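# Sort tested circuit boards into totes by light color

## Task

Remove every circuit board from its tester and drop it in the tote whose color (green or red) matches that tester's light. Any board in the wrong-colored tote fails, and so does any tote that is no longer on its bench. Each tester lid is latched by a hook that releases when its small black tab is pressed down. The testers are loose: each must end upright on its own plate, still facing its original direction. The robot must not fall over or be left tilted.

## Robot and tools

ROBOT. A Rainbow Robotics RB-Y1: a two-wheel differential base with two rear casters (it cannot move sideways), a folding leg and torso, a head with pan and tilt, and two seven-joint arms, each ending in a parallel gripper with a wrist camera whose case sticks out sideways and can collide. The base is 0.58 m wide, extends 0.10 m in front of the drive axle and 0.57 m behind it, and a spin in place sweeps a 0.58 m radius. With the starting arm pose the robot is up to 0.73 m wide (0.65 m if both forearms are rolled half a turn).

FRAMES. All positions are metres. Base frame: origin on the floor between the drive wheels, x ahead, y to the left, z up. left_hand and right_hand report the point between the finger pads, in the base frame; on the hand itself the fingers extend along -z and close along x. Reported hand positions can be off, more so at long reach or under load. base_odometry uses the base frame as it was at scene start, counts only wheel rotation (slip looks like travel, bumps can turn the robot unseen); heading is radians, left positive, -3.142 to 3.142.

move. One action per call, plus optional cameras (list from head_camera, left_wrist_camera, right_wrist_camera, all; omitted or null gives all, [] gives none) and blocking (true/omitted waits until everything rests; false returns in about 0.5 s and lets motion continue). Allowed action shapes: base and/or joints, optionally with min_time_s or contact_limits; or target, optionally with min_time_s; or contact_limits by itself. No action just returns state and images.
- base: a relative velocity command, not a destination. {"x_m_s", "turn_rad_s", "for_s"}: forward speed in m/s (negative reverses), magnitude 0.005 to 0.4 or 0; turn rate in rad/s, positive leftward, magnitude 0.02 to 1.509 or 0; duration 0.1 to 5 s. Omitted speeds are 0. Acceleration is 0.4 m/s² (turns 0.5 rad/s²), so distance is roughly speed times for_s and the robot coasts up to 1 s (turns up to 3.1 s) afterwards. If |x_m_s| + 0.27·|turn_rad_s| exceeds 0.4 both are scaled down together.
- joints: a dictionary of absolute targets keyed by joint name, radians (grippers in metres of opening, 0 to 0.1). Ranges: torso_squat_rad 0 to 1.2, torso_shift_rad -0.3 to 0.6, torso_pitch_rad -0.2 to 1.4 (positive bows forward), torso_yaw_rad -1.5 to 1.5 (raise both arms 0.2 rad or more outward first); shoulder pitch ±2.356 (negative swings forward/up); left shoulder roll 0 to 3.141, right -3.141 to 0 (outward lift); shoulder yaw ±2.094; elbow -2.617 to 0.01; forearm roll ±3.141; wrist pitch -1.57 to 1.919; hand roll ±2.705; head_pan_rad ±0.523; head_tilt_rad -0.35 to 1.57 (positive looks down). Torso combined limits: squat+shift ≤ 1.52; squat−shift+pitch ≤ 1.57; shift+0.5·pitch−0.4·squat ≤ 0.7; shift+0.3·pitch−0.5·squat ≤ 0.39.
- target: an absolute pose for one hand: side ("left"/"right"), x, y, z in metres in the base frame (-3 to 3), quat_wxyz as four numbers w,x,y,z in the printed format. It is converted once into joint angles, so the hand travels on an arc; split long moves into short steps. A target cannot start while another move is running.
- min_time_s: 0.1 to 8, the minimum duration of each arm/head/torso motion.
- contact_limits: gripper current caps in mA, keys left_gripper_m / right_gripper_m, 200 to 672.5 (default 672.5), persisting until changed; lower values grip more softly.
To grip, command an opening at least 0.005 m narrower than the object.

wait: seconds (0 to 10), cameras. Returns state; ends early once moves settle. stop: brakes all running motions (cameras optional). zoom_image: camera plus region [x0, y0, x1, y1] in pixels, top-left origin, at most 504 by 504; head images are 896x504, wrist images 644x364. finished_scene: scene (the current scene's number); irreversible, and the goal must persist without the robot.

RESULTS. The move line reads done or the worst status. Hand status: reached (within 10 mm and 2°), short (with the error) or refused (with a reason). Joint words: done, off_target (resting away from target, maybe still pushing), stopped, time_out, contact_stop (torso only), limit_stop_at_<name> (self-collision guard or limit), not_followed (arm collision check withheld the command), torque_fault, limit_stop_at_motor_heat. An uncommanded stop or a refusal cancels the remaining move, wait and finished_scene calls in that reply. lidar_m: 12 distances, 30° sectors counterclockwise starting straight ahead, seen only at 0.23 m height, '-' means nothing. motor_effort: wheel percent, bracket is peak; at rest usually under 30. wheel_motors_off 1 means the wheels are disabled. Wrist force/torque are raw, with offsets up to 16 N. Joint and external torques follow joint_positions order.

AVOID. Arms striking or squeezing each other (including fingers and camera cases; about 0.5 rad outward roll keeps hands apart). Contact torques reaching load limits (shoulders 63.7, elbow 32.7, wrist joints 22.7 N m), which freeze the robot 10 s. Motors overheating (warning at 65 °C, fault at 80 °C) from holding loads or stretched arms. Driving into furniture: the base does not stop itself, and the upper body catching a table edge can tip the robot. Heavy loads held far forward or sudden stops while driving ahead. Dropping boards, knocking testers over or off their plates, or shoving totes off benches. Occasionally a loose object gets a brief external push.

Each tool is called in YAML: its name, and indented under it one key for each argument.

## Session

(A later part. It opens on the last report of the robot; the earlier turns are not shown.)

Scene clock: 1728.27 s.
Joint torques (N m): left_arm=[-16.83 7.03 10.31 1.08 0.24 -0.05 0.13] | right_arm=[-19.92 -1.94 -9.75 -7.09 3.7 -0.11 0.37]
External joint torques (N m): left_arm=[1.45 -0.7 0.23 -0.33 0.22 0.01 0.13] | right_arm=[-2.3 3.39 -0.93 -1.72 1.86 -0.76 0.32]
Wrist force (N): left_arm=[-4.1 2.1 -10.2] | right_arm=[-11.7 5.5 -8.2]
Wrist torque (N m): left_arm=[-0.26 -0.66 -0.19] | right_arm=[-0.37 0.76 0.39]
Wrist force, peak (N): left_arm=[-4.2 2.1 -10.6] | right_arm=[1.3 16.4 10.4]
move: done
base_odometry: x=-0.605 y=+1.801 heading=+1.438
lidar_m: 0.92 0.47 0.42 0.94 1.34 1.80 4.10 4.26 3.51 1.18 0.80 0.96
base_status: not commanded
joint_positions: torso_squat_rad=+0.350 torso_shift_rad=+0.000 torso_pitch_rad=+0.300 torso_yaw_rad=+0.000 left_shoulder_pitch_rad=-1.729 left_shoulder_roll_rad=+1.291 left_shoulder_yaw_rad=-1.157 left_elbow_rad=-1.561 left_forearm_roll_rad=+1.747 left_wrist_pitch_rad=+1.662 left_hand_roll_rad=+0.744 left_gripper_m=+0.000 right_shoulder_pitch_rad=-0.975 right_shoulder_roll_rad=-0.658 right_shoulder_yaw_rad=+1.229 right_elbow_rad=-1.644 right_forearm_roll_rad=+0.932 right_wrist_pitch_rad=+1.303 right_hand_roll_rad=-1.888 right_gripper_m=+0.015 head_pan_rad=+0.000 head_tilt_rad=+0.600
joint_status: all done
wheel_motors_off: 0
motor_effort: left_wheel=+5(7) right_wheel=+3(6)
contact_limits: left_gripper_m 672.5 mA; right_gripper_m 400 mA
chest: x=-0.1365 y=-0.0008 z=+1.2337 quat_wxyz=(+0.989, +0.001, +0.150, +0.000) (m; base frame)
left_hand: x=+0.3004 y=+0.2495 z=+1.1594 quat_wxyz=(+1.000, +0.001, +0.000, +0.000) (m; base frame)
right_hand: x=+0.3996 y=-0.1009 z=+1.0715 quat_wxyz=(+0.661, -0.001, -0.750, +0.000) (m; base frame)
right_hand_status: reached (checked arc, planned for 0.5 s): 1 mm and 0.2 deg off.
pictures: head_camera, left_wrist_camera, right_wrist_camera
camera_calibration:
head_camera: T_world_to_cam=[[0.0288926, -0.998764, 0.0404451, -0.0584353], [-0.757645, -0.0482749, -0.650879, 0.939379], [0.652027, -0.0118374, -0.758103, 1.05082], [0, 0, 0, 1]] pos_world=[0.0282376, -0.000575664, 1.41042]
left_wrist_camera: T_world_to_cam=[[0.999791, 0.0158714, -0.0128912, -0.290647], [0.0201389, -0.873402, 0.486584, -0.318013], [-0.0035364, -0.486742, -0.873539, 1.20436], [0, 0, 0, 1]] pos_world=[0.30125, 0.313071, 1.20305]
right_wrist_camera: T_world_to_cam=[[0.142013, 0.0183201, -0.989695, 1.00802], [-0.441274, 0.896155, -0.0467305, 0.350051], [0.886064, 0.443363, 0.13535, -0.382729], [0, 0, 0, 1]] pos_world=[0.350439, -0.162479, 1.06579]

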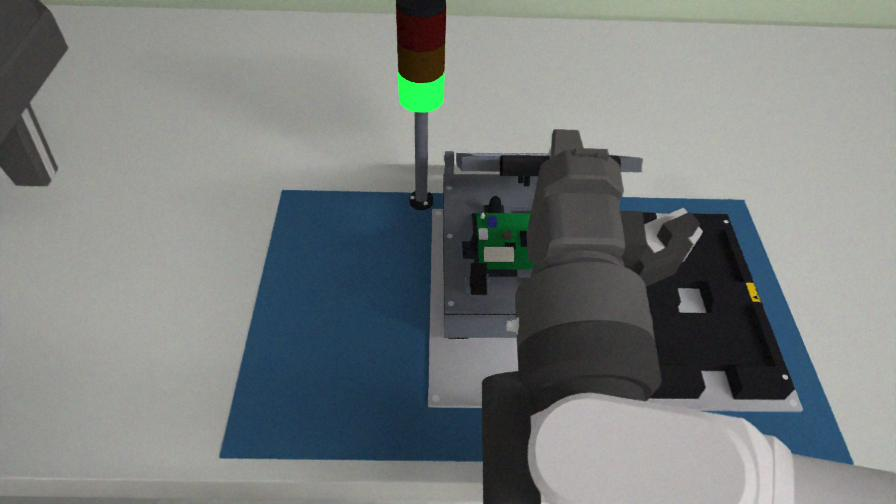

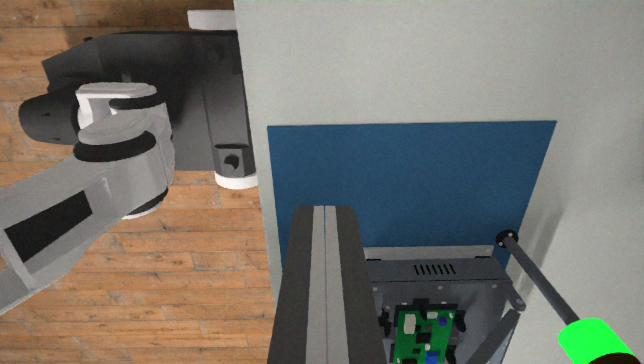

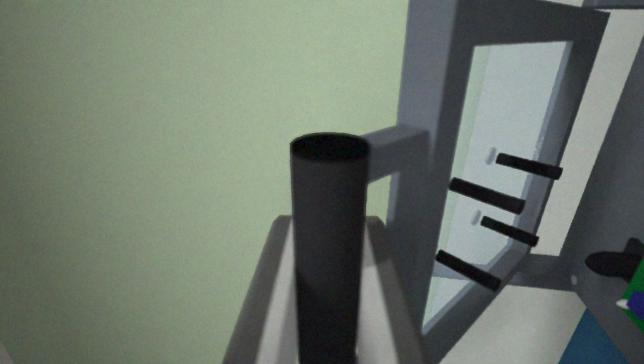

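move:
  target: {"side":"right","x":0.43,"y":-0.1,"z":1.092,"quat_wxyz":[0.6,0,-0.8,0]}
  cameras: []

move:
  target: {"side":"right","x":0.46,"y":-0.1,"z":1.104,"quat_wxyz":[0.53,0,-0.848,0]}

move:
  target: {"side":"right","x":0.495,"y":-0.1,"z":1.11,"quat_wxyz":[0.47,0,-0.883,0]}

Scene clock: 1737.03 s.
Joint torques (N m): left_arm=[-16.8 7.1 10.58 1.33 0.23 -0.04 0.23] | right_arm=[-13.78 -3.19 -5.24 -1.24 -1.57 -3.03 0.4]
External joint torques (N m): left_arm=[1.48 -0.62 0.5 -0.1 0.21 0.03 0.24] | right_arm=[5.54 2.33 3.43 3.39 -3.21 -3.97 0.34]
Wrist force (N): left_arm=[-3.9 2.3 -10.3] | right_arm=[15.6 2.3 5.9]
Wrist torque (N m): left_arm=[-0.28 -0.67 -0.21] | right_arm=[-0.20 0.48 0.05]
Wrist force, peak (N): left_arm=[-4.3 2.3 -10.6] | right_arm=[25.5 23.3 10.4]
move: done
base_odometry: x=-0.605 y=+1.801 heading=+1.438
lidar_m: 0.92 0.47 0.42 0.95 1.33 1.80 4.11 4.26 3.49 1.18 0.80 0.97
base_status: not commanded
joint_positions: torso_squat_rad=+0.350 torso_shift_rad=+0.000 torso_pitch_rad=+0.299 torso_yaw_rad=+0.000 left_shoulder_pitch_rad=-1.729 left_shoulder_roll_rad=+1.291 left_shoulder_yaw_rad=-1.157 left_elbow_rad=-1.561 left_forearm_roll_rad=+1.747 left_wrist_pitch_rad=+1.662 left_hand_roll_rad=+0.744 left_gripper_m=+0.000 right_shoulder_pitch_rad=-1.041 right_shoulder_roll_rad=-0.595 right_shoulder_yaw_rad=+1.236 right_elbow_rad=-1.425 right_forearm_roll_rad=+1.078 right_wrist_pitch_rad=+1.278 right_hand_roll_rad=-2.047 right_gripper_m=+0.015 head_pan_rad=+0.000 head_tilt_rad=+0.600
joint_status: all done
wheel_motors_off: 0
motor_effort: left_wheel=+4(8) right_wheel=+6(7)
contact_limits: left_gripper_m 672.5 mA; right_gripper_m 400 mA
chest: x=-0.1372 y=-0.0008 z=+1.2337 quat_wxyz=(+0.989, +0.000, +0.149, +0.000) (m; base frame)
left_hand: x=+0.2998 y=+0.2495 z=+1.1600 quat_wxyz=(+1.000, +0.001, +0.000, +0.000) (m; base frame)
right_hand: x=+0.4292 y=-0.1000 z=+1.0941 quat_wxyz=(+0.600, +0.000, -0.800, +0.001) (m; base frame)
right_hand_status: reached (checked arc, planned for 0.5 s): 2 mm and 0.1 deg off.
pictures: none
No camera images: "cameras" was empty.

Scene clock: 1738.60 s.
Joint torques (N m): left_arm=[-16.96 7.47 10.61 1.36 0.18 0.02 0.2] | right_arm=[-16.39 -1.87 -4.21 -2.16 -0.07 -2.93 0.72]
External joint torques (N m): left_arm=[1.32 -0.25 0.53 -0.06 0.16 0.08 0.2] | right_arm=[4.89 3.56 3.09 1.21 -1.29 -4.18 0.67]
Wrist force (N): left_arm=[-4.0 2.0 -10.4] | right_arm=[11.9 1.7 1.1]
Wrist torque (N m): left_arm=[-0.25 -0.66 -0.21] | right_arm=[-0.26 0.60 0.02]
Wrist force, peak (N): left_arm=[-4.3 2.5 -10.4] | right_arm=[47.3 29.6 3.7]
move: done
base_odometry: x=-0.605 y=+1.801 heading=+1.438
lidar_m: 0.92 0.47 0.42 0.95 1.34 1.80 4.10 4.26 3.49 1.18 0.80 0.97
base_status: not commanded
joint_positions: torso_squat_rad=+0.350 torso_shift_rad=+0.000 torso_pitch_rad=+0.299 torso_yaw_rad=+0.000 left_shoulder_pitch_rad=-1.729 left_shoulder_roll_rad=+1.291 left_shoulder_yaw_rad=-1.157 left_elbow_rad=-1.561 left_forearm_roll_rad=+1.747 left_wrist_pitch_rad=+1.662 left_hand_roll_rad=+0.744 left_gripper_m=+0.000 right_shoulder_pitch_rad=-1.124 right_shoulder_roll_rad=-0.459 right_shoulder_yaw_rad=+1.265 right_elbow_rad=-1.040 right_forearm_roll_rad=+1.250 right_wrist_pitch_rad=+1.287 right_hand_roll_rad=-2.311 right_gripper_m=+0.015 head_pan_rad=+0.000 head_tilt_rad=+0.600
joint_status: all done
wheel_motors_off: 0
motor_effort: left_wheel=+4(14) right_wheel=+6(8)
contact_limits: left_gripper_m 672.5 mA; right_gripper_m 400 mA
chest: x=-0.1371 y=-0.0009 z=+1.2337 quat_wxyz=(+0.989, +0.001, +0.149, +0.000) (m; base frame)
left_hand: x=+0.2999 y=+0.2494 z=+1.1600 quat_wxyz=(+1.000, +0.001, +0.000, +0.000) (m; base frame)
right_hand: x=+0.4602 y=-0.1005 z=+1.1050 quat_wxyz=(+0.530, +0.000, -0.848, +0.000) (m; base frame)
right_hand_status: reached (checked arc, planned for 0.7 s): 1 mm and 0.1 deg off.
pictures: head_camera, left_wrist_camera, right_wrist_camera
camera_calibration:
head_camera: T_world_to_cam=[[0.0287094, -0.998767, 0.0404879, -0.0584734], [-0.756959, -0.0481765, -0.651684, 0.939945], [0.652831, -0.0119382, -0.757409, 1.05057], [0, 0, 0, 1]] pos_world=[0.0273366, -0.000576189, 1.41062]
left_wrist_camera: T_world_to_cam=[[0.999806, 0.0157742, -0.011814, -0.291418], [0.0195298, -0.873404, 0.486605, -0.318176], [-0.00264262, -0.486741, -0.873542, 1.20448], [0, 0, 0, 1]] pos_world=[0.300758, 0.312971, 1.20355]
right_wrist_camera: T_world_to_cam=[[0.454038, 0.0202688, -0.890752, 0.779876], [-0.403068, 0.896264, -0.185059, 0.513274], [0.794598, 0.443058, 0.415108, -0.708156], [0, 0, 0, 1]] pos_world=[0.41549, -0.162082, 1.08362]

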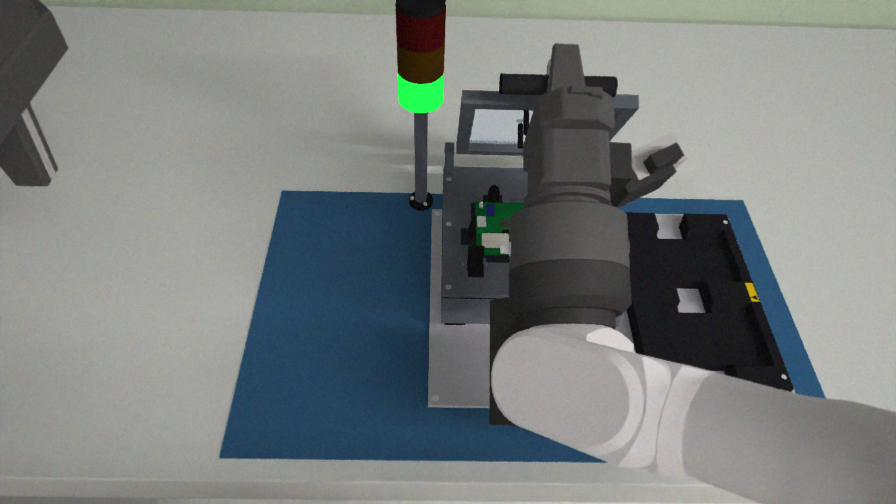

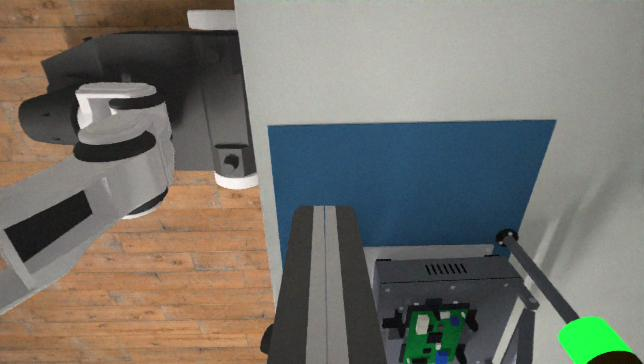

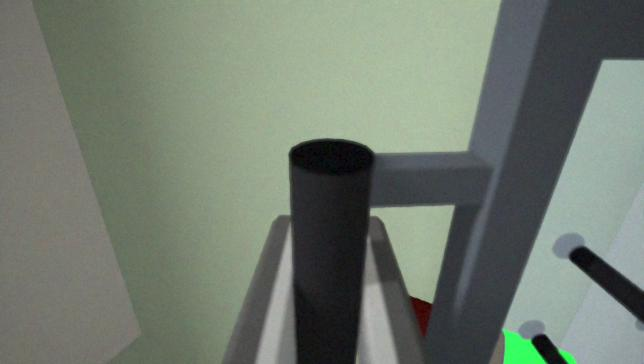

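Scene clock: 1740.07 s.
Joint torques (N m): left_arm=[-16.84 7.23 10.49 1.29 0.24 -0.08 0.2] | right_arm=[-26.59 -2.63 -3.52 -4.03 1.53 3.39 -0.09]
External joint torques (N m): left_arm=[1.44 -0.49 0.41 -0.12 0.22 -0.02 0.2] | right_arm=[-3.53 2.03 -0.85 -1.45 0.97 1.77 -0.14]
Wrist force (N): left_arm=[-4.0 2.2 -10.2] | right_arm=[-13.5 7.1 0.0]
Wrist torque (N m): left_arm=[-0.26 -0.66 -0.19] | right_arm=[-0.02 0.64 0.66]
Wrist force, peak (N): left_arm=[-4.1 2.4 -10.6] | right_arm=[42.9 29.2 -11.2]
move: short
base_odometry: x=-0.605 y=+1.801 heading=+1.438
lidar_m: 0.92 0.48 0.42 0.94 1.33 1.80 4.11 4.26 3.49 1.18 0.79 0.97
base_status: not commanded
joint_positions: torso_squat_rad=+0.350 torso_shift_rad=+0.000 torso_pitch_rad=+0.300 torso_yaw_rad=+0.000 left_shoulder_pitch_rad=-1.729 left_shoulder_roll_rad=+1.291 left_shoulder_yaw_rad=-1.157 left_elbow_rad=-1.561 left_forearm_roll_rad=+1.747 left_wrist_pitch_rad=+1.662 left_hand_roll_rad=+0.744 left_gripper_m=+0.000 right_shoulder_pitch_rad=-1.227 right_shoulder_roll_rad=-0.166 right_shoulder_yaw_rad=+1.122 right_elbow_rad=-0.348 right_forearm_roll_rad=+1.550 right_wrist_pitch_rad=+1.215 right_hand_roll_rad=-2.705 right_gripper_m=+0.015 head_pan_rad=+0.000 head_tilt_rad=+0.600
joint_status: all done
wheel_motors_off: 0
motor_effort: left_wheel=+5(10) right_wheel=+3(9)
contact_limits: left_gripper_m 672.5 mA; right_gripper_m 400 mA
chest: x=-0.1364 y=-0.0008 z=+1.2336 quat_wxyz=(+0.989, +0.000, +0.150, +0.000) (m; base frame)
left_hand: x=+0.3005 y=+0.2495 z=+1.1593 quat_wxyz=(+1.000, +0.001, +0.000, +0.000) (m; base frame)
right_hand: x=+0.4951 y=-0.1005 z=+1.1088 quat_wxyz=(+0.490, -0.002, -0.872, +0.004) (m; base frame)
right_hand_status: short (checked arc, as near as the solve gets, planned for 1.0 s): 1 mm and 2.7 deg off. The place is met; only the turn is off.
pictures: head_camera, left_wrist_camera, right_wrist_camera
camera_calibration:
head_camera: T_world_to_cam=[[0.0289119, -0.998758, 0.0405833, -0.0585336], [-0.757736, -0.0483779, -0.650765, 0.939301], [0.65192, -0.0119366, -0.758194, 1.05089], [0, 0, 0, 1]] pos_world=[0.0283377, -0.000475453, 1.41042]
left_wrist_camera: T_world_to_cam=[[0.999789, 0.0159102, -0.0130281, -0.290594], [0.0202398, -0.873358, 0.486658, -0.318099], [-0.00363539, -0.486819, -0.873496, 1.20427], [0, 0, 0, 1]] pos_world=[0.301349, 0.313071, 1.20295]
right_wrist_camera: T_world_to_cam=[[0.533951, 0.0135145, -0.845408, 0.67685], [-0.386041, 0.893468, -0.229537, 0.568663], [0.752242, 0.448924, 0.482285, -0.790299], [0, 0, 0, 1]] pos_world=[0.452619, -0.162446, 1.08389]

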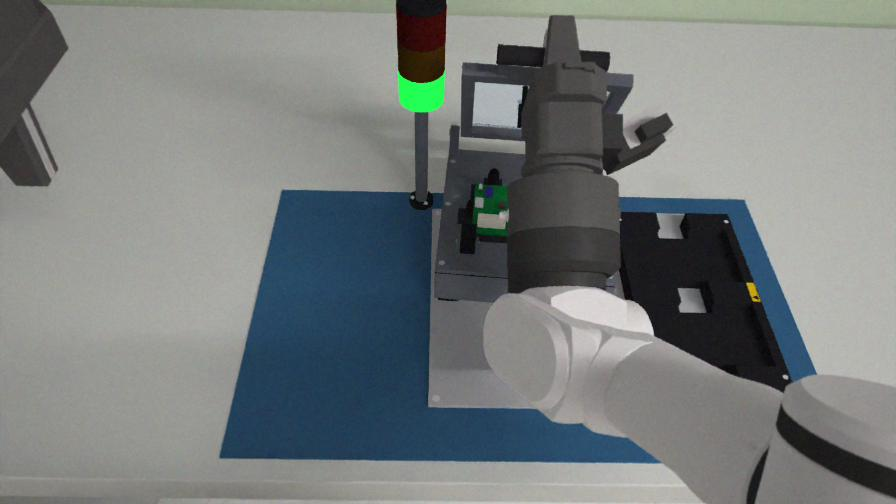

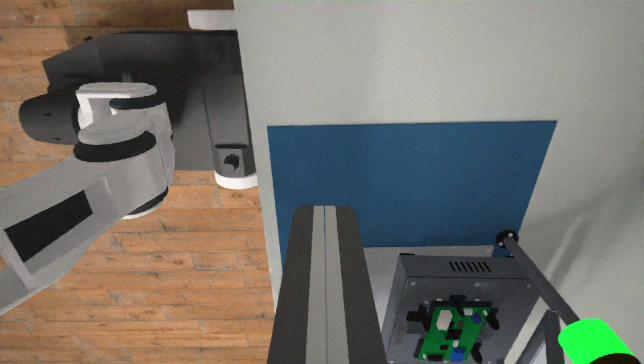

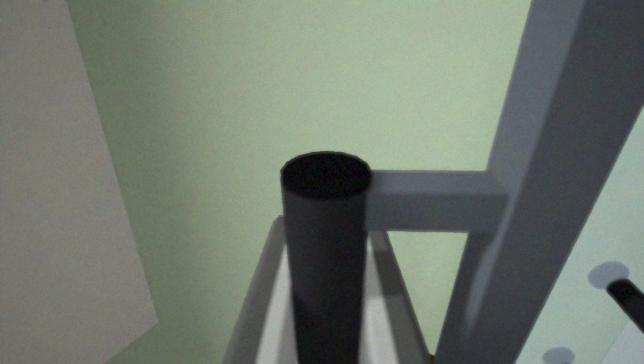

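move:
  target: {"side":"right","x":0.465,"y":-0.1,"z":1.108,"quat_wxyz":[0.53,0,-0.848,0]}
  cameras: ["head_camera"]

move:
  target: {"side":"right","x":0.435,"y":-0.1,"z":1.108,"quat_wxyz":[0.53,0,-0.848,0]}

Scene clock: 1746.70 s.
Joint torques (N m): left_arm=[-16.82 7.26 10.28 1.32 0.3 0 0.2] | right_arm=[-11.83 -10.13 -8.81 2.09 -3.1 0.98 0.32]
External joint torques (N m): left_arm=[1.47 -0.45 0.2 -0.1 0.28 0.07 0.2] | right_arm=[9.11 -5.34 -1.98 7.14 -4.27 -0.24 0.27]
Wrist force (N): left_arm=[-4.3 1.9 -10.3] | right_arm=[12.4 22.6 -1.3]
Wrist torque (N m): left_arm=[-0.24 -0.72 -0.21] | right_arm=[0.10 0.33 -0.11]
Wrist force, peak (N): left_arm=[-4.2 2.2 -10.5] | right_arm=[42.4 26.8 -7.0]
move: done
base_odometry: x=-0.605 y=+1.801 heading=+1.438
lidar_m: 0.92 0.46 0.41 0.94 1.34 1.79 4.10 4.26 3.49 1.18 0.79 0.97
base_status: not commanded
joint_positions: torso_squat_rad=+0.350 torso_shift_rad=+0.000 torso_pitch_rad=+0.299 torso_yaw_rad=+0.000 left_shoulder_pitch_rad=-1.729 left_shoulder_roll_rad=+1.291 left_shoulder_yaw_rad=-1.157 left_elbow_rad=-1.561 left_forearm_roll_rad=+1.747 left_wrist_pitch_rad=+1.662 left_hand_roll_rad=+0.744 left_gripper_m=+0.000 right_shoulder_pitch_rad=-1.043 right_shoulder_roll_rad=-0.414 right_shoulder_yaw_rad=+1.064 right_elbow_rad=-1.028 right_forearm_roll_rad=+1.427 right_wrist_pitch_rad=+1.172 right_hand_roll_rad=-2.291 right_gripper_m=+0.015 head_pan_rad=+0.000 head_tilt_rad=+0.600
joint_status: all done
wheel_motors_off: 0
motor_effort: left_wheel=+10(13) right_wheel=+1(5)
contact_limits: left_gripper_m 672.5 mA; right_gripper_m 400 mA
chest: x=-0.1371 y=-0.0005 z=+1.2337 quat_wxyz=(+0.989, +0.000, +0.149, +0.000) (m; base frame)
left_hand: x=+0.2998 y=+0.2499 z=+1.1598 quat_wxyz=(+1.000, +0.001, +0.000, +0.000) (m; base frame)
right_hand: x=+0.4641 y=-0.0975 z=+1.1103 quat_wxyz=(+0.527, +0.003, -0.850, +0.001) (m; base frame)
right_hand_status: reached (checked arc, planned for 1.0 s): 3 mm and 0.5 deg off.
pictures: head_camera
camera_calibration:
head_camera: T_world_to_cam=[[0.0291709, -0.998738, 0.0408749, -0.0585332], [-0.756981, -0.048778, -0.651614, 0.939946], [0.652786, -0.0119333, -0.757449, 1.05056], [0, 0, 0, 1]] pos_world=[0.0274358, -0.0000739899, 1.41062]

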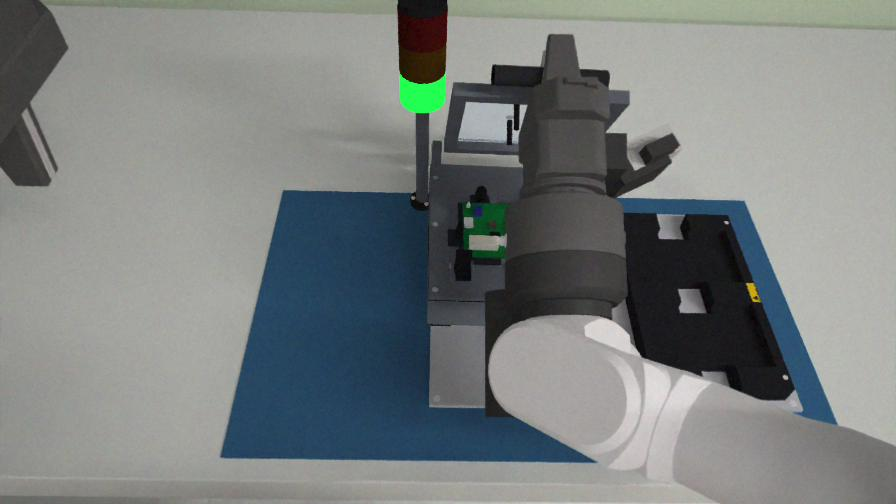

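Scene clock: 1747.90 s.
Joint torques (N m): left_arm=[-16.89 7.14 10.32 1.5 0.25 -0.02 0.17] | right_arm=[-20.23 -6.02 -8.77 -5.83 2.45 2.14 0.5]
External joint torques (N m): left_arm=[1.39 -0.59 0.24 0.09 0.23 0.04 0.17] | right_arm=[-0.89 -1.52 -1.43 -0.19 1.14 1.06 0.45]
Wrist force (N): left_arm=[-4.1 2.2 -10.4] | right_arm=[-9.8 11.6 -2.4]
Wrist torque (N m): left_arm=[-0.27 -0.69 -0.21] | right_arm=[-0.30 0.78 0.24]
Wrist force, peak (N): left_arm=[-4.5 1.9 -10.5] | right_arm=[23.2 24.4 -4.3]
move: done
base_odometry: x=-0.605 y=+1.801 heading=+1.438
lidar_m: 0.92 0.47 0.42 0.95 1.34 1.81 4.11 4.26 3.49 1.18 0.79 0.96
base_status: not commanded
joint_positions: torso_squat_rad=+0.350 torso_shift_rad=+0.000 torso_pitch_rad=+0.300 torso_yaw_rad=+0.000 left_shoulder_pitch_rad=-1.729 left_shoulder_roll_rad=+1.291 left_shoulder_yaw_rad=-1.157 left_elbow_rad=-1.561 left_forearm_roll_rad=+1.747 left_wrist_pitch_rad=+1.662 left_hand_roll_rad=+0.744 left_gripper_m=+0.000 right_shoulder_pitch_rad=-0.961 right_shoulder_roll_rad=-0.471 right_shoulder_yaw_rad=+1.067 right_elbow_rad=-1.215 right_forearm_roll_rad=+1.417 right_wrist_pitch_rad=+1.213 right_hand_roll_rad=-2.186 right_gripper_m=+0.015 head_pan_rad=+0.000 head_tilt_rad=+0.600
joint_status: all done
wheel_motors_off: 0
motor_effort: left_wheel=+5(11) right_wheel=-1(2)
contact_limits: left_gripper_m 672.5 mA; right_gripper_m 400 mA
chest: x=-0.1364 y=-0.0008 z=+1.2337 quat_wxyz=(+0.989, +0.000, +0.150, +0.000) (m; base frame)
left_hand: x=+0.3004 y=+0.2496 z=+1.1593 quat_wxyz=(+1.000, +0.001, +0.000, +0.000) (m; base frame)
right_hand: x=+0.4353 y=-0.1000 z=+1.1068 quat_wxyz=(+0.530, +0.000, -0.848, +0.000) (m; base frame)
right_hand_status: reached (checked arc, planned for 0.5 s): 1 mm and 0.1 deg off.
pictures: head_camera, left_wrist_camera, right_wrist_camera
camera_calibration:
head_camera: T_world_to_cam=[[0.0289742, -0.998759, 0.0405051, -0.0583222], [-0.757733, -0.0483742, -0.650769, 0.939235], [0.651921, -0.0118366, -0.758195, 1.05096], [0, 0, 0, 1]] pos_world=[0.0282376, -0.000375301, 1.41042]
left_wrist_camera: T_world_to_cam=[[0.999787, 0.015998, -0.0130759, -0.290465], [0.0203398, -0.873356, 0.486657, -0.318039], [-0.00363436, -0.486819, -0.873495, 1.20432], [0, 0, 0, 1]] pos_world=[0.301249, 0.313171, 1.20295]
right_wrist_camera: T_world_to_cam=[[0.4527, 0.0209375, -0.891417, 0.794079], [-0.404265, 0.895889, -0.18426, 0.502788], [0.794753, 0.443783, 0.414033, -0.688153], [0, 0, 0, 1]] pos_world=[0.390692, -0.161678, 1.08542]

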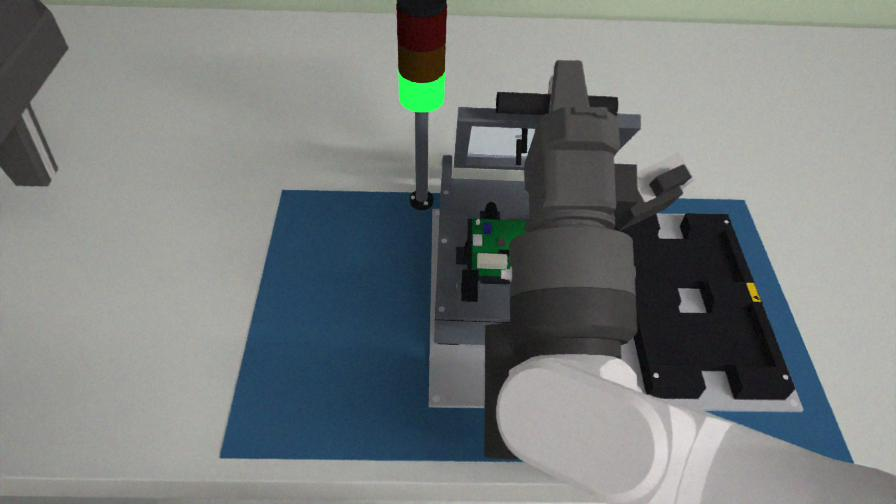

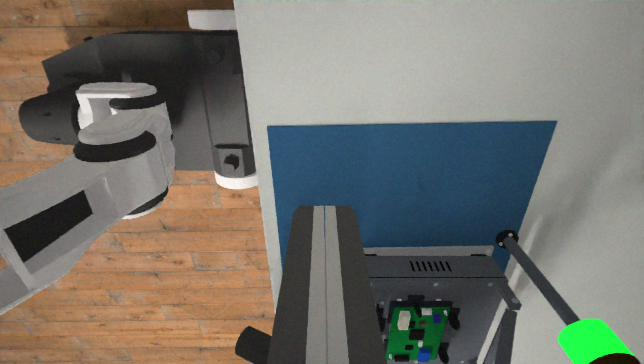

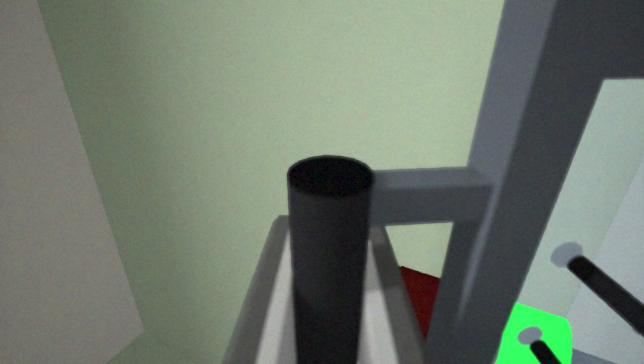

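move:
  joints: {"right_gripper_m":0.04}
  contact_limits: {"right_gripper_m":672.5}
  cameras: []

move:
  target: {"side":"right","x":0.37,"y":-0.1,"z":1.09,"quat_wxyz":[0.6,0,-0.8,0]}
  cameras: []

move:
  target: {"side":"right","x":0.27,"y":-0.2,"z":1.12,"quat_wxyz":[0.866,0,-0.5,0]}

Scene clock: 1761.20 s.
Joint torques (N m): left_arm=[-17.02 7.11 10.34 1.38 0.26 -0.04 0.2] | right_arm=[-19.06 -5.62 -8.5 -5.54 1.33 1.26 0.39]
External joint torques (N m): left_arm=[1.26 -0.61 0.26 -0.03 0.24 0.03 0.2] | right_arm=[0.29 -1.11 -1.16 0.1 0.02 0.19 0.34]
Wrist force (N): left_arm=[-4.3 2.2 -10.1] | right_arm=[-3.4 10.5 -4.0]
Wrist torque (N m): left_arm=[-0.27 -0.70 -0.19] | right_arm=[-0.09 0.53 0.47]
Wrist force, peak (N): left_arm=[-4.1 2.3 -10.6] | right_arm=[-11.3 12.0 -3.5]
move: done
base_odometry: x=-0.605 y=+1.801 heading=+1.438
lidar_m: 0.92 0.46 0.42 0.94 1.34 1.80 4.11 4.26 3.50 1.18 0.80 0.96
base_status: not commanded
joint_positions: torso_squat_rad=+0.350 torso_shift_rad=+0.000 torso_pitch_rad=+0.300 torso_yaw_rad=+0.000 left_shoulder_pitch_rad=-1.729 left_shoulder_roll_rad=+1.291 left_shoulder_yaw_rad=-1.157 left_elbow_rad=-1.561 left_forearm_roll_rad=+1.747 left_wrist_pitch_rad=+1.662 left_hand_roll_rad=+0.744 left_gripper_m=+0.000 right_shoulder_pitch_rad=-0.961 right_shoulder_roll_rad=-0.471 right_shoulder_yaw_rad=+1.067 right_elbow_rad=-1.215 right_forearm_roll_rad=+1.418 right_wrist_pitch_rad=+1.214 right_hand_roll_rad=-2.186 right_gripper_m=+0.040 head_pan_rad=+0.000 head_tilt_rad=+0.600
joint_status: all done
wheel_motors_off: 0
motor_effort: left_wheel=+5(6) right_wheel=+0(1)
contact_limits: left_gripper_m 672.5 mA; right_gripper_m 672.5 mA
chest: x=-0.1365 y=-0.0008 z=+1.2337 quat_wxyz=(+0.989, +0.000, +0.149, +0.000) (m; base frame)
left_hand: x=+0.3003 y=+0.2496 z=+1.1595 quat_wxyz=(+1.000, +0.001, +0.000, +0.000) (m; base frame)
right_hand: x=+0.4353 y=-0.1000 z=+1.1073 quat_wxyz=(+0.530, +0.000, -0.848, +0.000) (m; base frame)
pictures: none
No camera images: "cameras" was empty.

Scene clock: 1762.50 s.
Joint torques (N m): left_arm=[-17.15 6.67 10.45 1.47 0.21 -0.06 0.15] | right_arm=[-13.65 -4.17 -7.21 -5.9 0.85 0.48 -0.23]
External joint torques (N m): left_arm=[1.13 -1.05 0.37 0.06 0.19 0 0.15] | right_arm=[1.71 -0.34 0.33 1.17 -0.87 -0.11 -0.29]
Wrist force (N): left_arm=[-4.0 1.8 -10.2] | right_arm=[-0.8 11.6 -4.5]
Wrist torque (N m): left_arm=[-0.23 -0.68 -0.21] | right_arm=[-0.12 0.45 0.45]
Wrist force, peak (N): left_arm=[-4.5 2.4 -10.4] | right_arm=[31.4 19.5 -1.8]
move: done
base_odometry: x=-0.605 y=+1.801 heading=+1.438
lidar_m: 0.92 0.47 0.42 0.95 1.33 1.80 4.10 4.26 3.49 1.18 0.80 0.97
base_status: not commanded
joint_positions: torso_squat_rad=+0.350 torso_shift_rad=+0.000 torso_pitch_rad=+0.300 torso_yaw_rad=+0.000 left_shoulder_pitch_rad=-1.729 left_shoulder_roll_rad=+1.291 left_shoulder_yaw_rad=-1.157 left_elbow_rad=-1.561 left_forearm_roll_rad=+1.747 left_wrist_pitch_rad=+1.662 left_hand_roll_rad=+0.744 left_gripper_m=+0.000 right_shoulder_pitch_rad=-0.773 right_shoulder_roll_rad=-0.582 right_shoulder_yaw_rad=+1.064 right_elbow_rad=-1.660 right_forearm_roll_rad=+1.272 right_wrist_pitch_rad=+1.240 right_hand_roll_rad=-1.874 right_gripper_m=+0.040 head_pan_rad=+0.000 head_tilt_rad=+0.600
joint_status: all done
wheel_motors_off: 0
motor_effort: left_wheel=+4(10) right_wheel=+3(5)
contact_limits: left_gripper_m 672.5 mA; right_gripper_m 672.5 mA
chest: x=-0.1366 y=-0.0007 z=+1.2337 quat_wxyz=(+0.989, +0.000, +0.149, +0.000) (m; base frame)
left_hand: x=+0.3002 y=+0.2496 z=+1.1595 quat_wxyz=(+1.000, +0.001, +0.000, +0.000) (m; base frame)
right_hand: x=+0.3699 y=-0.0998 z=+1.0903 quat_wxyz=(+0.599, +0.000, -0.801, +0.000) (m; base frame)
right_hand_status: reached (checked arc, planned for 0.8 s): 0 mm and 0.1 deg off.
pictures: none
No camera images: "cameras" was empty.

Scene clock: 1773.73 s.
Joint torques (N m): left_arm=[-16.79 7.1 10.41 1.53 0.09 -0.1 0.16] | right_arm=[12.07 -20.65 5.91 9.66 -6.25 13.54 4.5]
External joint torques (N m): left_arm=[1.5 -0.59 0.34 0.11 0.07 -0.03 0.16] | right_arm=[23.28 -11.3 14.14 14.24 -8.12 14.05 4.44]
External joint torques when the fault began: right_arm=[42.16 -19.99 24.68 21.63 -17.13 25.11 8.67]
Wrist force (N): left_arm=[-4.0 2.2 -10.3] | right_arm=[27.1 43.7 -11.0]
Wrist torque (N m): left_arm=[-0.26 -0.66 -0.20] | right_arm=[3.72 -3.25 -3.82]
Wrist force, peak (N): left_arm=[-5.3 2.0 -10.5] | right_arm=[51.9 64.6 -27.3]
move: torque_fault
TORQUE FAULT: right_wrist_pitch_rad reached its load limit. The robot stopped for 10 seconds, dropped its targets and accepts commands again. The stop added 9.1 s to the call.
base_odometry: x=-0.605 y=+1.801 heading=+1.438
lidar_m: 0.92 0.47 0.42 0.95 1.33 1.80 4.11 4.25 3.50 1.18 0.80 0.97
base_status: not commanded
joint_positions: torso_squat_rad=+0.350 torso_shift_rad=+0.000 torso_pitch_rad=+0.299 torso_yaw_rad=+0.001 left_shoulder_pitch_rad=-1.729 left_shoulder_roll_rad=+1.291 left_shoulder_yaw_rad=-1.157 left_elbow_rad=-1.561 left_forearm_roll_rad=+1.747 left_wrist_pitch_rad=+1.662 left_hand_roll_rad=+0.744 left_gripper_m=+0.000 right_shoulder_pitch_rad=-0.686 right_shoulder_roll_rad=-1.110 right_shoulder_yaw_rad=+0.655 right_elbow_rad=-2.605 right_forearm_roll_rad=-0.037 right_wrist_pitch_rad=+1.534 right_hand_roll_rad=-1.349 right_gripper_m=+0.040 head_pan_rad=+0.000 head_tilt_rad=+0.600
joint_status: right_shoulder_pitch_rad torque_fault (moved +0.087 of +0.111); right_shoulder_roll_rad torque_fault (moved -0.528 of -0.554); right_elbow_rad torque_fault (moved -0.945 of -0.957); right_forearm_roll_rad torque_fault (moved -1.310 of -1.348); right_wrist_pitch_rad torque_fault (moved +0.294 of +0.326); right_hand_roll_rad torque_fault (moved +0.525 of +0.559); the others done
wheel_motors_off: 0
on_its_own: right_shoulder_pitch_rad is held at -0.681, not at your -0.662, since a torque_fault; right_shoulder_roll_rad is held at -1.113, not at your -1.136, since a torque_fault; right_elbow_rad is held at -2.601, not at your -2.617, since a torque_fault; right_forearm_roll_rad is held at -0.039, not at your -0.076, since a torque_fault; right_wrist_pitch_rad is held at +1.537, not at your +1.566, since a torque_fault; right_hand_roll_rad is held at -1.348, not at your -1.315, since a torque_fault
motor_effort: left_wheel=+12(14) right_wheel=-9(17)
contact_limits: left_gripper_m 672.5 mA; right_gripper_m 672.5 mA
chest: x=-0.1369 y=-0.0002 z=+1.2337 quat_wxyz=(+0.989, +0.000, +0.149, +0.000) (m; base frame)
left_hand: x=+0.2998 y=+0.2504 z=+1.1597 quat_wxyz=(+1.000, +0.001, +0.000, +0.001) (m; base frame)
right_hand: x=+0.2781 y=-0.1850 z=+1.1320 quat_wxyz=(+0.850, +0.022, -0.527, -0.012) (m; base frame)
right_hand_status: short (checked arc, planned for 1.3 s): torque_fault, 21 mm and 4.6 deg off.
pictures: head_camera, left_wrist_camera, right_wrist_camera
camera_calibration:
head_camera: T_world_to_cam=[[0.0296275, -0.998709, 0.0412622, -0.0585934], [-0.75696, -0.0493767, -0.651593, 0.940016], [0.65279, -0.0119287, -0.757445, 1.0505], [0, 0, 0, 1]] pos_world=[0.027535, 0.000428198, 1.41062]
left_wrist_camera: T_world_to_cam=[[0.999791, 0.0166094, -0.0119475, -0.291433], [0.0203265, -0.872951, 0.487384, -0.31839], [-0.00233444, -0.487525, -0.873106, 1.20438], [0, 0, 0, 1]] pos_world=[0.300656, 0.314066, 1.20325]
right_wrist_camera: T_world_to_cam=[[-0.429793, 0.0651258, -0.900575, 1.15351], [-0.395316, 0.88315, 0.252528, 0.0206382], [0.81179, 0.464547, -0.353827, 0.332428], [0, 0, 0, 1]] pos_world=[0.234068, -0.247778, 1.15123]

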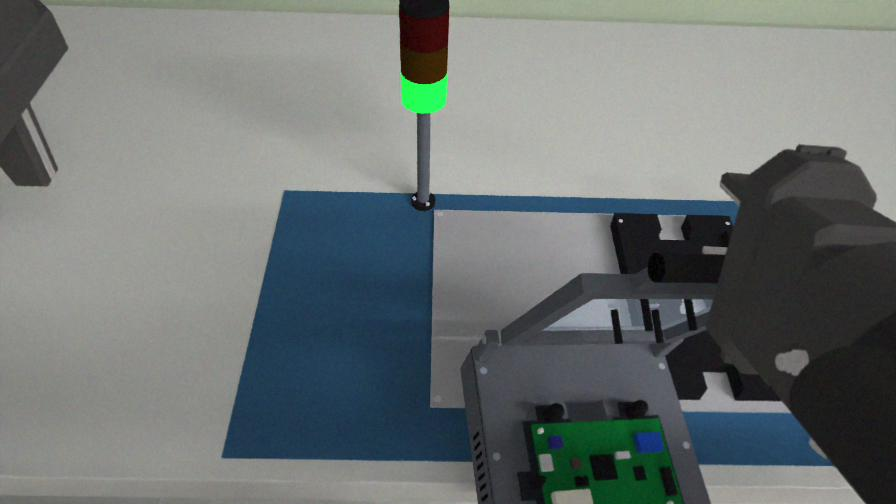

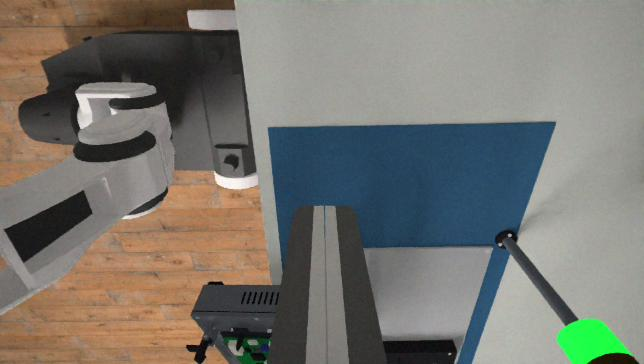

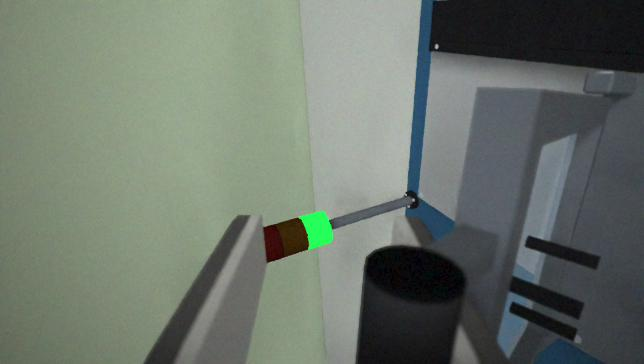

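move:
  joints: {"right_gripper_m":0.0}

zoom_image:
  camera: "head_camera"
  region: [392, 150, 896, 504]

Scene clock: 1781.07 s.
Joint torques (N m): left_arm=[-17.07 7.33 10.1 1.49 0.2 -0.11 0.15] | right_arm=[-3.3 -20.61 -6.51 3.22 1.97 7.6 2.88]
External joint torques (N m): left_arm=[1.22 -0.38 0.02 0.07 0.18 -0.04 0.15] | right_arm=[7.86 -11.25 1.71 7.85 0.09 8.1 2.83]
Wrist force (N): left_arm=[-4.1 1.9 -10.3] | right_arm=[0.1 32.4 -12.9]
Wrist torque (N m): left_arm=[-0.23 -0.67 -0.22] | right_arm=[2.44 -0.06 -1.97]
Wrist force, peak (N): left_arm=[-4.3 2.2 -10.5] | right_arm=[27.6 44.1 -10.4]
move: off_target
base_odometry: x=-0.605 y=+1.801 heading=+1.438
lidar_m: 0.92 0.48 0.41 0.95 1.33 1.80 4.10 4.26 3.50 1.18 0.79 0.97
base_status: not commanded
joint_positions: torso_squat_rad=+0.350 torso_shift_rad=+0.000 torso_pitch_rad=+0.300 torso_yaw_rad=+0.000 left_shoulder_pitch_rad=-1.729 left_shoulder_roll_rad=+1.291 left_shoulder_yaw_rad=-1.157 left_elbow_rad=-1.561 left_forearm_roll_rad=+1.747 left_wrist_pitch_rad=+1.662 left_hand_roll_rad=+0.744 left_gripper_m=+0.000 right_shoulder_pitch_rad=-0.683 right_shoulder_roll_rad=-1.110 right_shoulder_yaw_rad=+0.658 right_elbow_rad=-2.603 right_forearm_roll_rad=-0.039 right_wrist_pitch_rad=+1.535 right_hand_roll_rad=-1.348 right_gripper_m=+0.015 head_pan_rad=+0.000 head_tilt_rad=+0.600
joint_status: right_gripper_m off_target (ended at +0.015, target +0.000)
wheel_motors_off: 0
on_its_own: right_shoulder_pitch_rad is held at -0.681, not at your -0.662, since a torque_fault; right_shoulder_roll_rad is held at -1.113, not at your -1.136, since a torque_fault; right_elbow_rad is held at -2.601, not at your -2.617, since a torque_fault; right_forearm_roll_rad is held at -0.039, not at your -0.076, since a torque_fault; right_wrist_pitch_rad is held at +1.537, not at your +1.566, since a torque_fault; right_hand_roll_rad is held at -1.348, not at your -1.315, since a torque_fault
motor_effort: left_wheel=+11(13) right_wheel=-9(11)
contact_limits: left_gripper_m 672.5 mA; right_gripper_m 672.5 mA
chest: x=-0.1366 y=-0.0004 z=+1.2337 quat_wxyz=(+0.989, +0.000, +0.149, +0.000) (m; base frame)
left_hand: x=+0.3001 y=+0.2502 z=+1.1594 quat_wxyz=(+1.000, +0.001, +0.000, +0.000) (m; base frame)
right_hand: x=+0.2772 y=-0.1861 z=+1.1283 quat_wxyz=(+0.852, +0.021, -0.522, -0.013) (m; base frame)
pictures: head_camera, left_wrist_camera, right_wrist_camera
camera_calibration:
head_camera: T_world_to_cam=[[0.029496, -0.998725, 0.0409695, -0.0584882], [-0.757476, -0.0490769, -0.651016, 0.939514], [0.652197, -0.0118311, -0.757957, 1.05083], [0, 0, 0, 1]] pos_world=[0.0280361, 0.000127268, 1.41052]
left_wrist_camera: T_world_to_cam=[[0.999784, 0.0164064, -0.0127404, -0.290707], [0.0205348, -0.873107, 0.487096, -0.318177], [-0.00313226, -0.487253, -0.873255, 1.20431], [0, 0, 0, 1]] pos_world=[0.30095, 0.313768, 1.20295]
right_wrist_camera: T_world_to_cam=[[-0.438402, 0.0636925, -0.896519, 1.14738], [-0.390936, 0.884671, 0.25402, 0.0196515], [0.809304, 0.461845, -0.362942, 0.342817], [0, 0, 0, 1]] pos_world=[0.233255, -0.248793, 1.14808]

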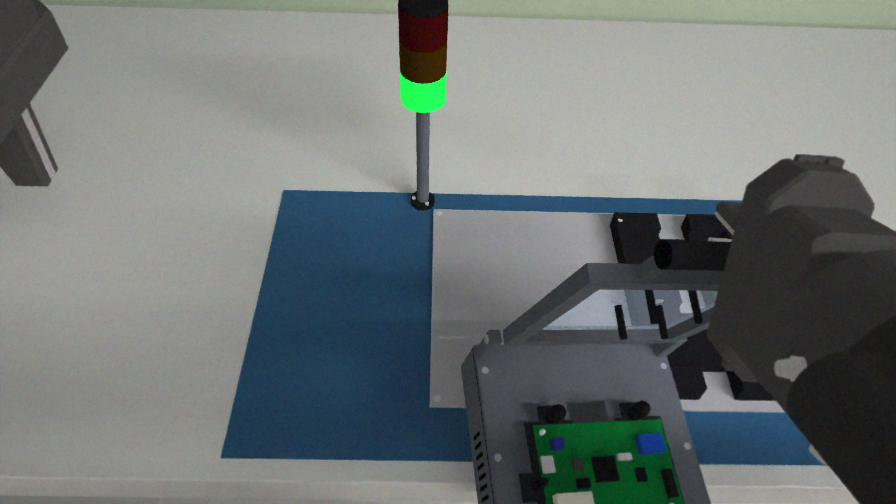

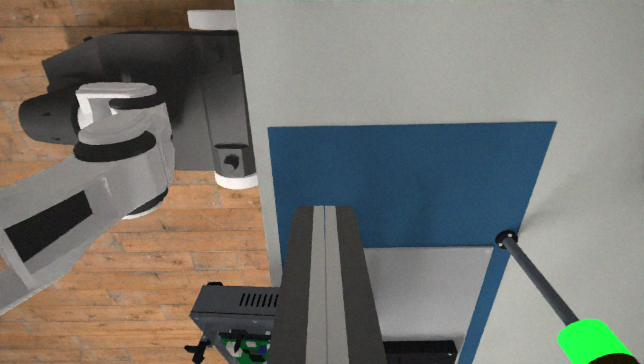

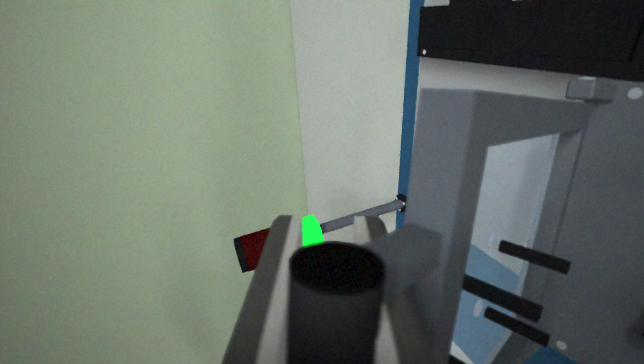

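Scaled by 1.000.

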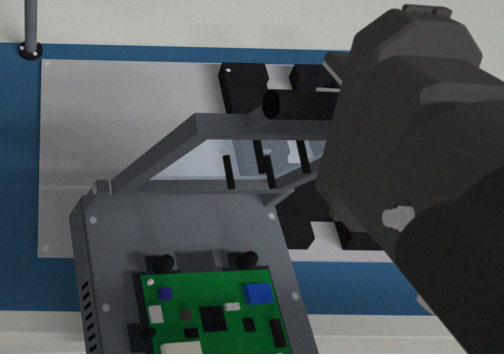

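move:
  target: {"side":"right","x":0.31,"y":-0.15,"z":1.14,"quat_wxyz":[0.77,0.01,-0.638,-0.01]}
  min_time_s: 1.5

Scene clock: 1788.13 s.
Joint torques (N m): left_arm=[-17.08 7.15 10.17 1.51 0.2 -0.09 0.16] | right_arm=[-17.07 -6.8 -11.91 -6.47 4.88 -0.88 0.47]
External joint torques (N m): left_arm=[1.2 -0.57 0.09 0.1 0.18 -0.03 0.16] | right_arm=[-4.67 0.31 -3.85 -0.22 2.88 -0.38 0.41]
Wrist force (N): left_arm=[-4.2 2.2 -10.1] | right_arm=[-16.9 14.7 -6.8]
Wrist torque (N m): left_arm=[-0.26 -0.69 -0.20] | right_arm=[-0.63 0.79 0.38]
Wrist force, peak (N): left_arm=[-4.3 2.1 -10.5] | right_arm=[-0.6 32.4 -13.4]
move: done
base_odometry: x=-0.605 y=+1.801 heading=+1.438
lidar_m: 0.92 0.47 0.42 0.96 1.33 1.80 4.11 4.27 3.49 1.18 0.79 0.97
base_status: not commanded
joint_positions: torso_squat_rad=+0.350 torso_shift_rad=+0.000 torso_pitch_rad=+0.300 torso_yaw_rad=+0.000 left_shoulder_pitch_rad=-1.729 left_shoulder_roll_rad=+1.291 left_shoulder_yaw_rad=-1.157 left_elbow_rad=-1.561 left_forearm_roll_rad=+1.747 left_wrist_pitch_rad=+1.662 left_hand_roll_rad=+0.744 left_gripper_m=+0.000 right_shoulder_pitch_rad=-0.715 right_shoulder_roll_rad=-0.907 right_shoulder_yaw_rad=+0.851 right_elbow_rad=-2.431 right_forearm_roll_rad=+0.452 right_wrist_pitch_rad=+1.467 right_hand_roll_rad=-1.346 right_gripper_m=+0.014 head_pan_rad=+0.000 head_tilt_rad=+0.600
joint_status: all done
wheel_motors_off: 0
motor_effort: left_wheel=+10(13) right_wheel=-1(10)
contact_limits: left_gripper_m 672.5 mA; right_gripper_m 672.5 mA
chest: x=-0.1365 y=-0.0006 z=+1.2337 quat_wxyz=(+0.989, +0.000, +0.149, +0.000) (m; base frame)
left_hand: x=+0.3003 y=+0.2498 z=+1.1594 quat_wxyz=(+1.000, +0.001, +0.000, +0.000) (m; base frame)
right_hand: x=+0.3095 y=-0.1504 z=+1.1388 quat_wxyz=(+0.771, +0.010, -0.637, -0.010) (m; base frame)
right_hand_status: reached (checked arc, planned for 1.5 s): 1 mm and 0.2 deg off.
pictures: head_camera, left_wrist_camera, right_wrist_camera
camera_calibration:
head_camera: T_world_to_cam=[[0.0290561, -0.998748, 0.0407188, -0.0585225], [-0.757588, -0.0485782, -0.650923, 0.939377], [0.652086, -0.0119348, -0.758051, 1.05082], [0, 0, 0, 1]] pos_world=[0.0281372, -0.00027472, 1.41042]
left_wrist_camera: T_world_to_cam=[[0.999789, 0.0160041, -0.0128547, -0.290637], [0.0202379, -0.87329, 0.48678, -0.318089], [-0.00343538, -0.486937, -0.87343, 1.20427], [0, 0, 0, 1]] pos_world=[0.30115, 0.31327, 1.20295]
right_wrist_camera: T_world_to_cam=[[-0.17266, 0.0479962, -0.983811, 1.18348], [-0.431771, 0.894046, 0.119393, 0.165366], [0.885303, 0.445396, -0.133642, 0.0169116], [0, 0, 0, 1]] pos_world=[0.260768, -0.21218, 1.14684]

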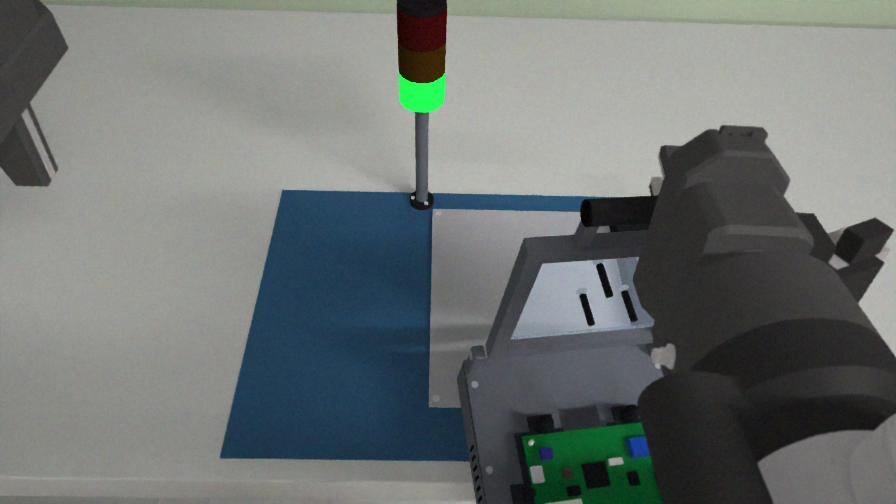

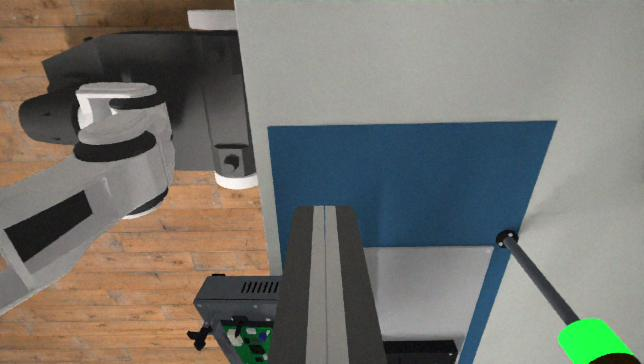

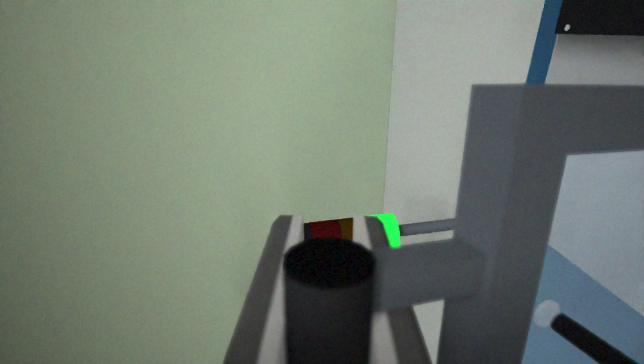

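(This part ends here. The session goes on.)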